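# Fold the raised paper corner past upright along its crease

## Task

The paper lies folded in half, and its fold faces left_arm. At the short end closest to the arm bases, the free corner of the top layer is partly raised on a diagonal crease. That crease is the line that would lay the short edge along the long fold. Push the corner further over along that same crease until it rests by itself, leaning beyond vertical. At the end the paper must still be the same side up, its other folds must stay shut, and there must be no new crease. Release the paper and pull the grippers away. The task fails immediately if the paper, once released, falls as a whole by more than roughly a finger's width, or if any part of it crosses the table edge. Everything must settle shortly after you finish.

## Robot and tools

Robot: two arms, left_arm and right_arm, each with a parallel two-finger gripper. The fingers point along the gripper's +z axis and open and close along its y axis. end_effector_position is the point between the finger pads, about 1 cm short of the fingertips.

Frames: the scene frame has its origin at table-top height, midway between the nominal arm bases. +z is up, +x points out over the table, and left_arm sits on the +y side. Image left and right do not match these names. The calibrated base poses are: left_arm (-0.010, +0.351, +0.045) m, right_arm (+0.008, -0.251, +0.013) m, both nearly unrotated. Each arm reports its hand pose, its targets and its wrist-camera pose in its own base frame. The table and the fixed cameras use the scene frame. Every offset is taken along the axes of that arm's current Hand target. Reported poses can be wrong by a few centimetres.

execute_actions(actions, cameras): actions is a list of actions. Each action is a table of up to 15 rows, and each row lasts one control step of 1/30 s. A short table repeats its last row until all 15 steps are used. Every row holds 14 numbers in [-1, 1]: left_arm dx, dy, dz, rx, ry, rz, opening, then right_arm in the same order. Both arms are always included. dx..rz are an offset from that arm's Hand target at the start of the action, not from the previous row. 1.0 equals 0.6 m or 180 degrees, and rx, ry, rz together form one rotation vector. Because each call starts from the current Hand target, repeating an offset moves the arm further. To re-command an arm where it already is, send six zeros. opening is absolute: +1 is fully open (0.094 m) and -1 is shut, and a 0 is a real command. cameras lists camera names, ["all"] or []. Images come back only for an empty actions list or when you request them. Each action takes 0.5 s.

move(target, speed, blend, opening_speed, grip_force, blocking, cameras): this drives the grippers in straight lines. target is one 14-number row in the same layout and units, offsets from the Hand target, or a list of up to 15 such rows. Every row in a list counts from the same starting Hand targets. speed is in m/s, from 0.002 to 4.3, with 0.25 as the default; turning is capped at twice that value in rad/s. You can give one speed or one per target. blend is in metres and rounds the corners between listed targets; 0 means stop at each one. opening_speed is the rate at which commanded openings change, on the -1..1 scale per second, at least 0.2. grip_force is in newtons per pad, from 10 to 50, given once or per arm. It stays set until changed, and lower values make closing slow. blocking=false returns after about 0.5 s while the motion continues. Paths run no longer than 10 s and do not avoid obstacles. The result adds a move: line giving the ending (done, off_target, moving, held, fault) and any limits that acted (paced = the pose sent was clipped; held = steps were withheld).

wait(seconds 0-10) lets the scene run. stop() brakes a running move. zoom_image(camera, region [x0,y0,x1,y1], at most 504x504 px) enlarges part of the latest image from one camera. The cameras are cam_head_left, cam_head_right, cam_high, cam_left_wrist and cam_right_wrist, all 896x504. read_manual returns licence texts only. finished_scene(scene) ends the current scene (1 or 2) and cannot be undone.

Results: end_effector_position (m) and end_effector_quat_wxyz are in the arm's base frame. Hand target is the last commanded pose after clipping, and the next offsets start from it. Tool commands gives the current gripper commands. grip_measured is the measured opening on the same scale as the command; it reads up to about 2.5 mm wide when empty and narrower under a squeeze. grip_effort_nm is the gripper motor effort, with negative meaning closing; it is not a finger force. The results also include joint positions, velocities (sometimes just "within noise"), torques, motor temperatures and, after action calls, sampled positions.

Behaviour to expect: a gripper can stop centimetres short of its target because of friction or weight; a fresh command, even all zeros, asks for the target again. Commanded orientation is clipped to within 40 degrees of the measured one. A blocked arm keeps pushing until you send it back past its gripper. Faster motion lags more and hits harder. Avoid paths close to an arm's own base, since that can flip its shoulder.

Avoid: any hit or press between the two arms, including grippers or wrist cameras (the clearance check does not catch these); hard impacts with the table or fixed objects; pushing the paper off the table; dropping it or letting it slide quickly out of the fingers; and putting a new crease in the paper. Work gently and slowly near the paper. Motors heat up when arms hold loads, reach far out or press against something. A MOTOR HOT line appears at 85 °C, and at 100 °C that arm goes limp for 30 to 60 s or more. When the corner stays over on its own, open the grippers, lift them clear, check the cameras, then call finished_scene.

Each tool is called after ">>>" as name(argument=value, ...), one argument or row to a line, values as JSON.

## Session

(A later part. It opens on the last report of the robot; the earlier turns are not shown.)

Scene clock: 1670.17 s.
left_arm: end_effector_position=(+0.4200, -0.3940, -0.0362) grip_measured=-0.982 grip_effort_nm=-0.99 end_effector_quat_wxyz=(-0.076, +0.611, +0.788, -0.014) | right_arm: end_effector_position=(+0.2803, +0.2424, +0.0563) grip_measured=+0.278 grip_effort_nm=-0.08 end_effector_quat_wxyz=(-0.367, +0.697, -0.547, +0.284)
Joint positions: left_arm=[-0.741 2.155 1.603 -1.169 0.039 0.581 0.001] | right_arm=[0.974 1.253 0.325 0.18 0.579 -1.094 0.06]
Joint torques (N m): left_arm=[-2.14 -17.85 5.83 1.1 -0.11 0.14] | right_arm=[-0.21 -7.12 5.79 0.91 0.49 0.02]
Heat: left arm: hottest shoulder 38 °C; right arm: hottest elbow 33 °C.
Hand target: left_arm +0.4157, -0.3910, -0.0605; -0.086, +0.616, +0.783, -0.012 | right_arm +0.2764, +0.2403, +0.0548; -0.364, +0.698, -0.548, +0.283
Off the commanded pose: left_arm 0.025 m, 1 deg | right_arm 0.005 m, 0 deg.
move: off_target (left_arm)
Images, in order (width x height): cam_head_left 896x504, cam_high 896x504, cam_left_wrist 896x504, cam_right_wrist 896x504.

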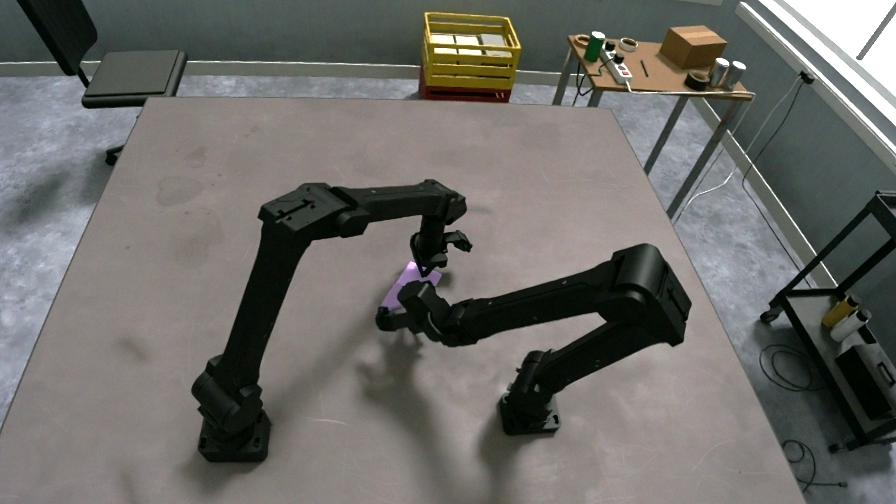

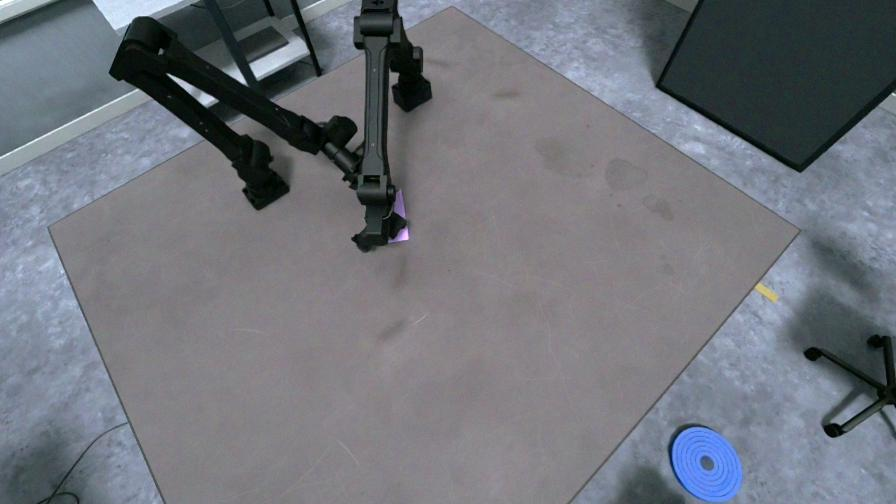

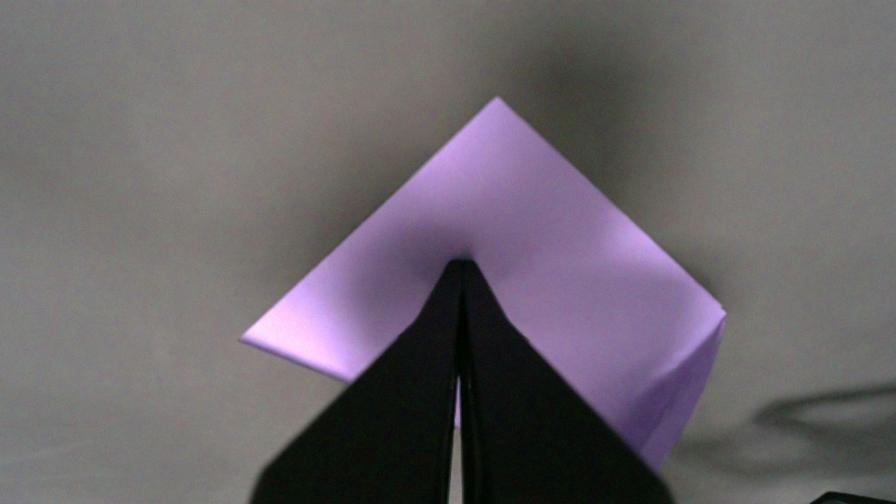

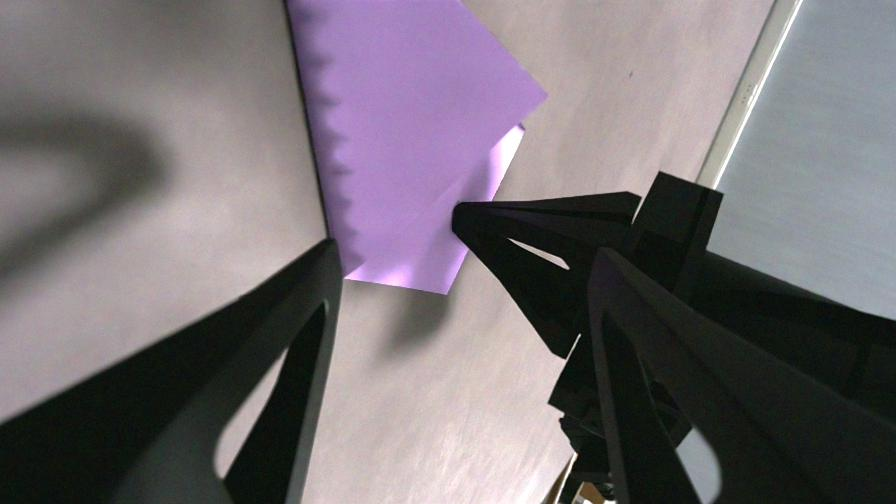

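>>> move(
  target=[0,0,-0.15,0,0,0,-1,0.002,-0.0543,-0.1988,0,0,0,0.277],
  speed=0.07,
  cameras=["all"],
)

>>> zoom_image(
  camera="cam_head_left",
  region=[350, 240, 470, 340],
)

>>> zoom_image(
  camera="cam_high",
  region=[340, 160, 430, 250],
)

Scene clock: 1690.77 s.
left_arm: end_effector_position=(+0.4157, -0.3897, +0.0067) grip_measured=-0.982 grip_effort_nm=-1.00 end_effector_quat_wxyz=(-0.109, +0.610, +0.785, -0.010) | right_arm: end_effector_position=(+0.1975, +0.2075, +0.1276) grip_measured=+0.278 grip_effort_nm=-0.08 end_effector_quat_wxyz=(-0.345, +0.708, -0.544, +0.290)
Joint positions: left_arm=[-0.741 2.127 1.674 -1.333 0.038 0.585 0.001] | right_arm=[1.243 0.757 0.358 -0.561 0.759 -0.84 0.06]
Joint torques (N m): left_arm=[-0.85 -22.24 10.28 -0.65 -0.15 0.13] | right_arm=[-0.21 -3.43 12.36 0.68 0.65 0.03]
Heat: left arm: hottest shoulder 38 °C; right arm: hottest elbow 33 °C.
Hand target: left_arm +0.4291, -0.3988, +0.0281; -0.086, +0.616, +0.783, -0.012 | right_arm +0.2002, +0.2198, +0.1499; -0.364, +0.698, -0.548, +0.283
Off the commanded pose: left_arm 0.027 m, 3 deg | right_arm 0.026 m, 3 deg.
move: off_target (left_arm, right_arm)

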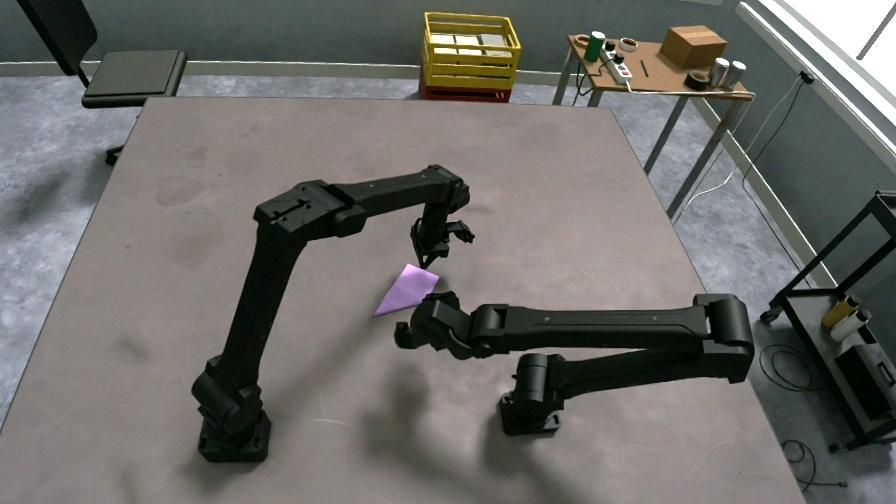

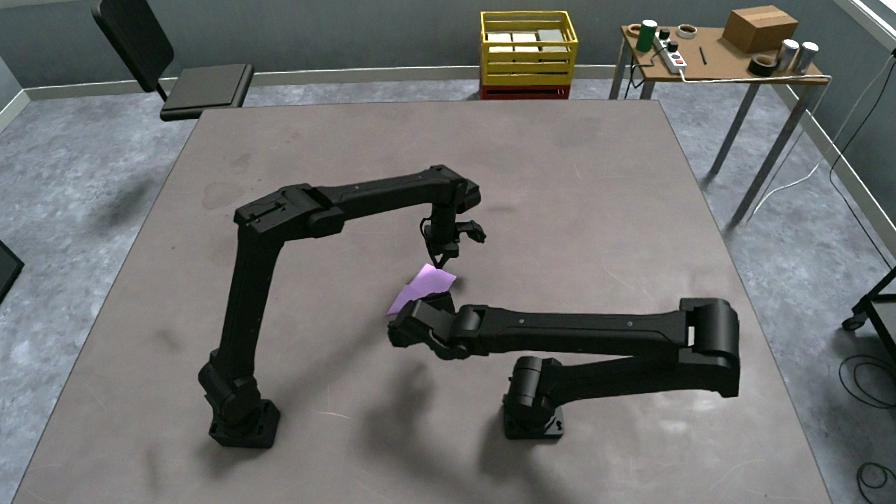

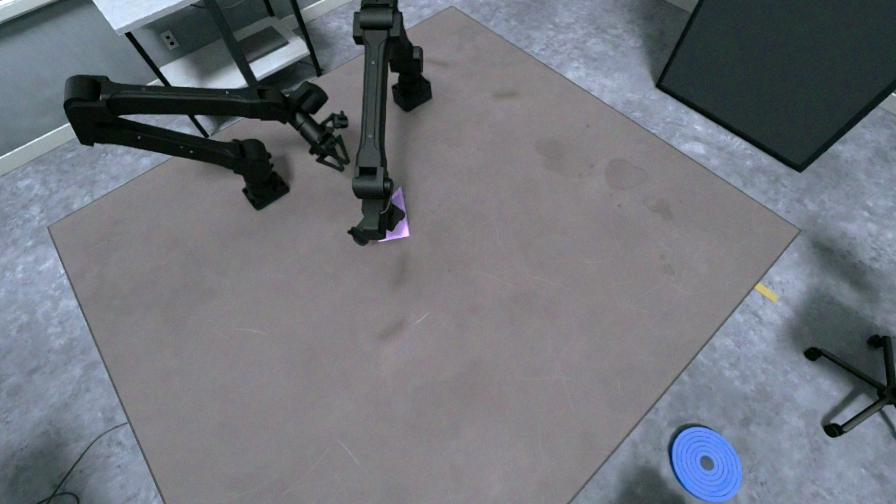

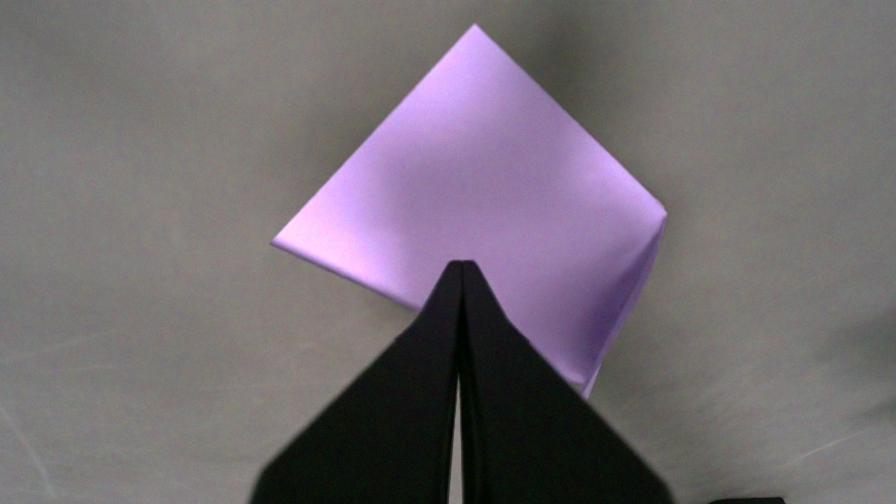

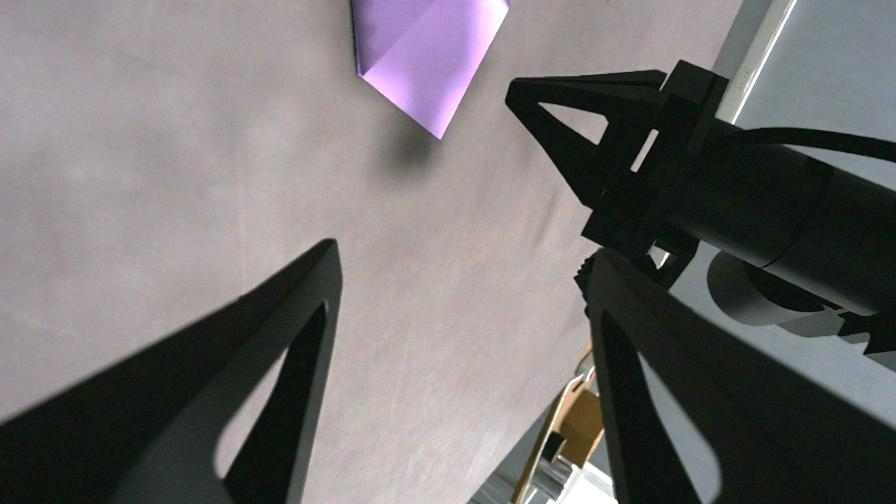

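Scaled by 4.200 from the camera's 896x504 image, which has a finer 1280x720 frame.

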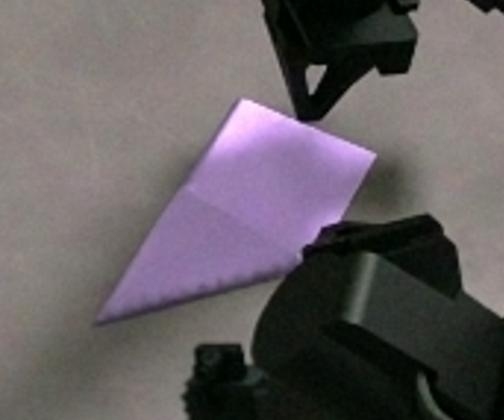

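Scaled by 5.600 from the camera's 896x504 image, which has a finer 1280x720 frame.

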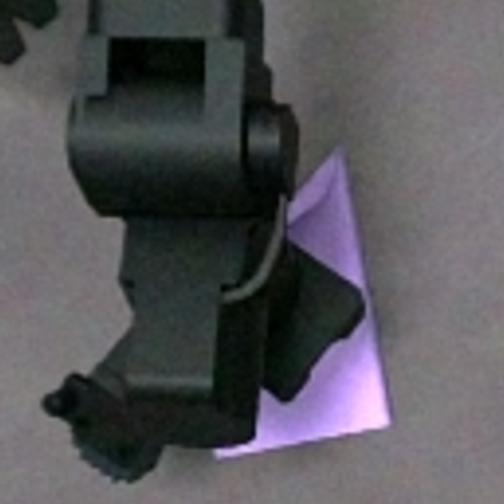

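>>> move(
  target=[
    [0.016,-0.0167,-0.1313,0,0,0,-1,0.0485,-0.0613,-0.0577,0,0,0,0.277],
    [0.3117,-0.1352,-0.2358,0,0,0,-1,0.097,-0.1227,-0.1155,0,0,0,0.277],
  ],
  speed=0.15,
  blend=[0.02,0],
  cameras=["all"],
)

>>> zoom_image(
  camera="cam_head_left",
  region=[350, 240, 470, 340],
)

>>> zoom_image(
  camera="cam_high",
  region=[340, 160, 430, 250],
)

>>> zoom_image(
  camera="cam_head_right",
  region=[370, 240, 480, 340],
)

Scene clock: 1749.10 s.
left_arm: end_effector_position=(+0.3291, -0.2530, +0.1983) grip_measured=-0.982 grip_effort_nm=-1.00 end_effector_quat_wxyz=(-0.084, +0.613, +0.785, -0.012) | right_arm: end_effector_position=(+0.1982, +0.1572, +0.2238) grip_measured=+0.278 grip_effort_nm=-0.08 end_effector_quat_wxyz=(-0.346, +0.707, -0.547, +0.287)
Joint positions: left_arm=[-0.646 1.547 1.368 -1.56 0.021 0.682 0.001] | right_arm=[1.119 0.459 0.525 -0.94 0.679 -0.96 0.06]
Joint torques (N m): left_arm=[-0.73 -13.74 8.25 -0.44 -0.14 0.16] | right_arm=[-1.38 -1.55 13.42 0.8 0.27 -0.19]
Motor temperatures (°C): left_arm=[23 42 38 20 20 18 27] | right_arm=[22 29 43 19 22 18 23]
Heat: left arm: hottest shoulder 42 °C; right arm: hottest elbow 43 °C.
Hand target: left_arm +0.3301, -0.2497, +0.2001; -0.086, +0.616, +0.783, -0.012 | right_arm +0.2002, +0.1596, +0.2497; -0.364, +0.698, -0.548, +0.283
Off the commanded pose: left_arm 0.004 m, 1 deg | right_arm 0.026 m, 2 deg.
move: off_target (right_arm)

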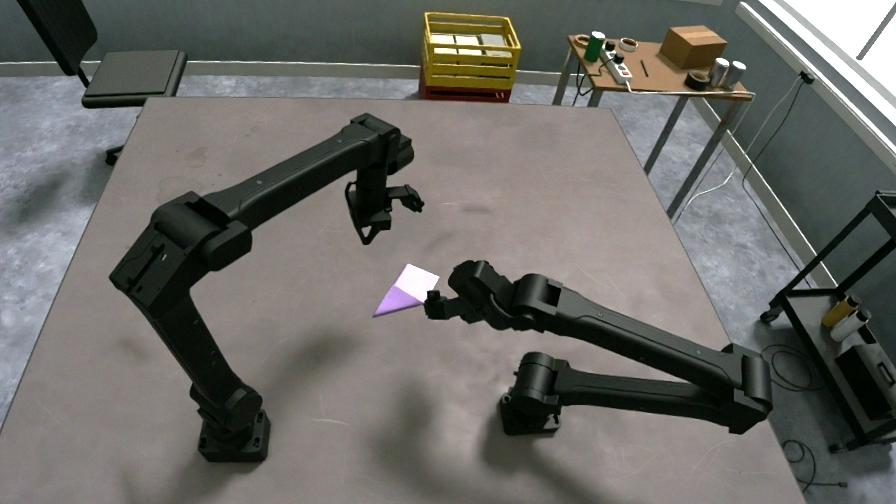

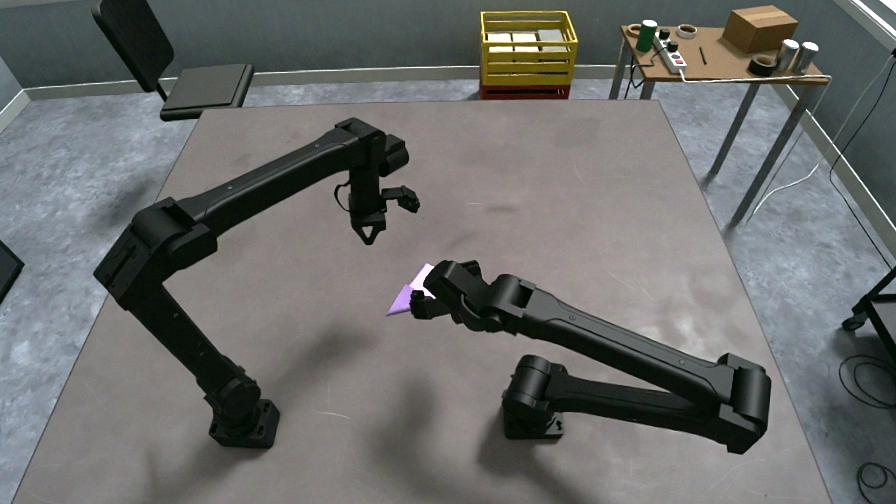

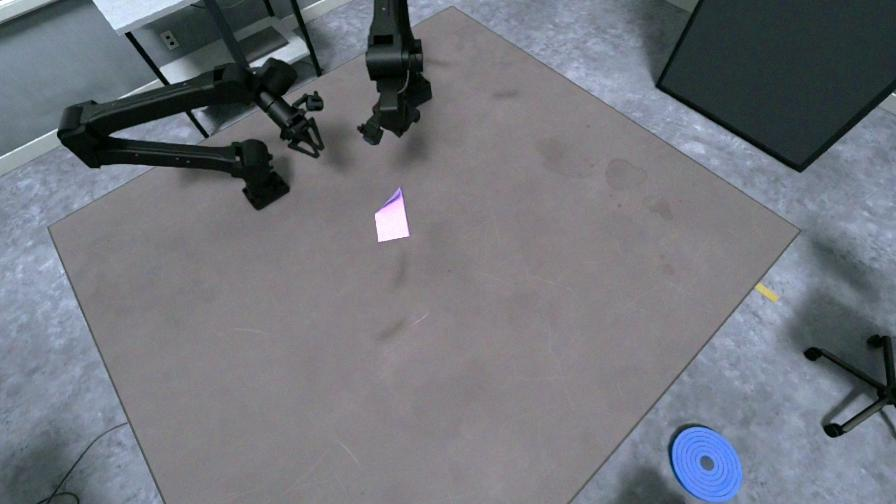

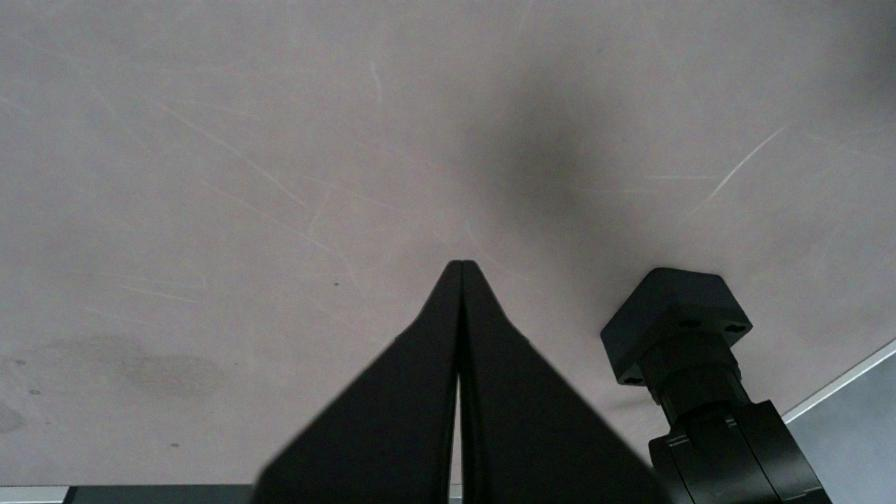

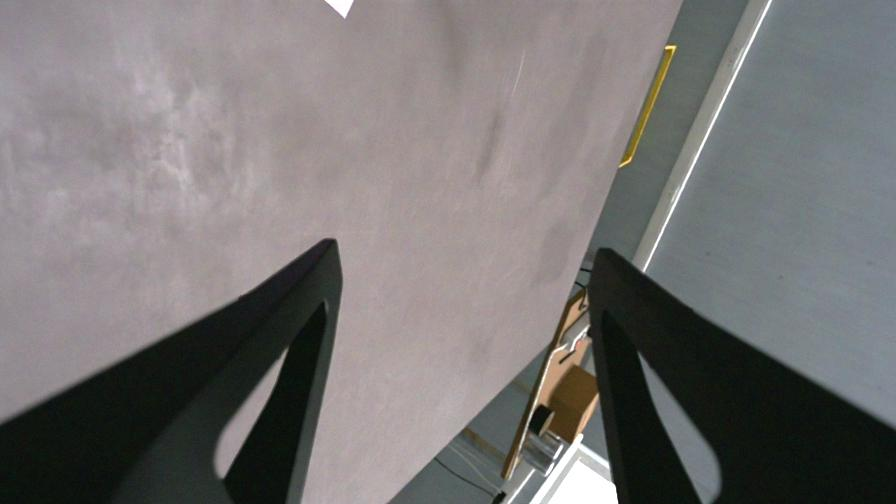

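Scaled by 4.200 from the camera's 896x504 image, which has a finer 1280x720 frame.

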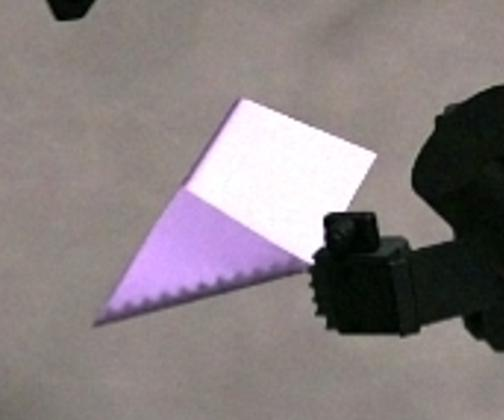

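Scaled by 5.600 from the camera's 896x504 image, which has a finer 1280x720 frame.

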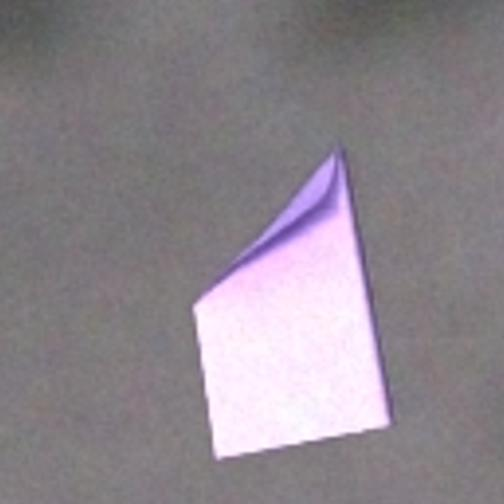

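Scaled by 4.582 from the camera's 896x504 image, which has a finer 1280x720 frame.

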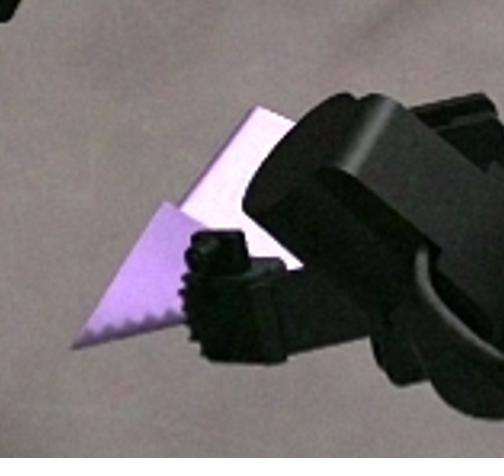

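>>> finished_scene(
  scene=1,
)

The scene is finished: the task was done.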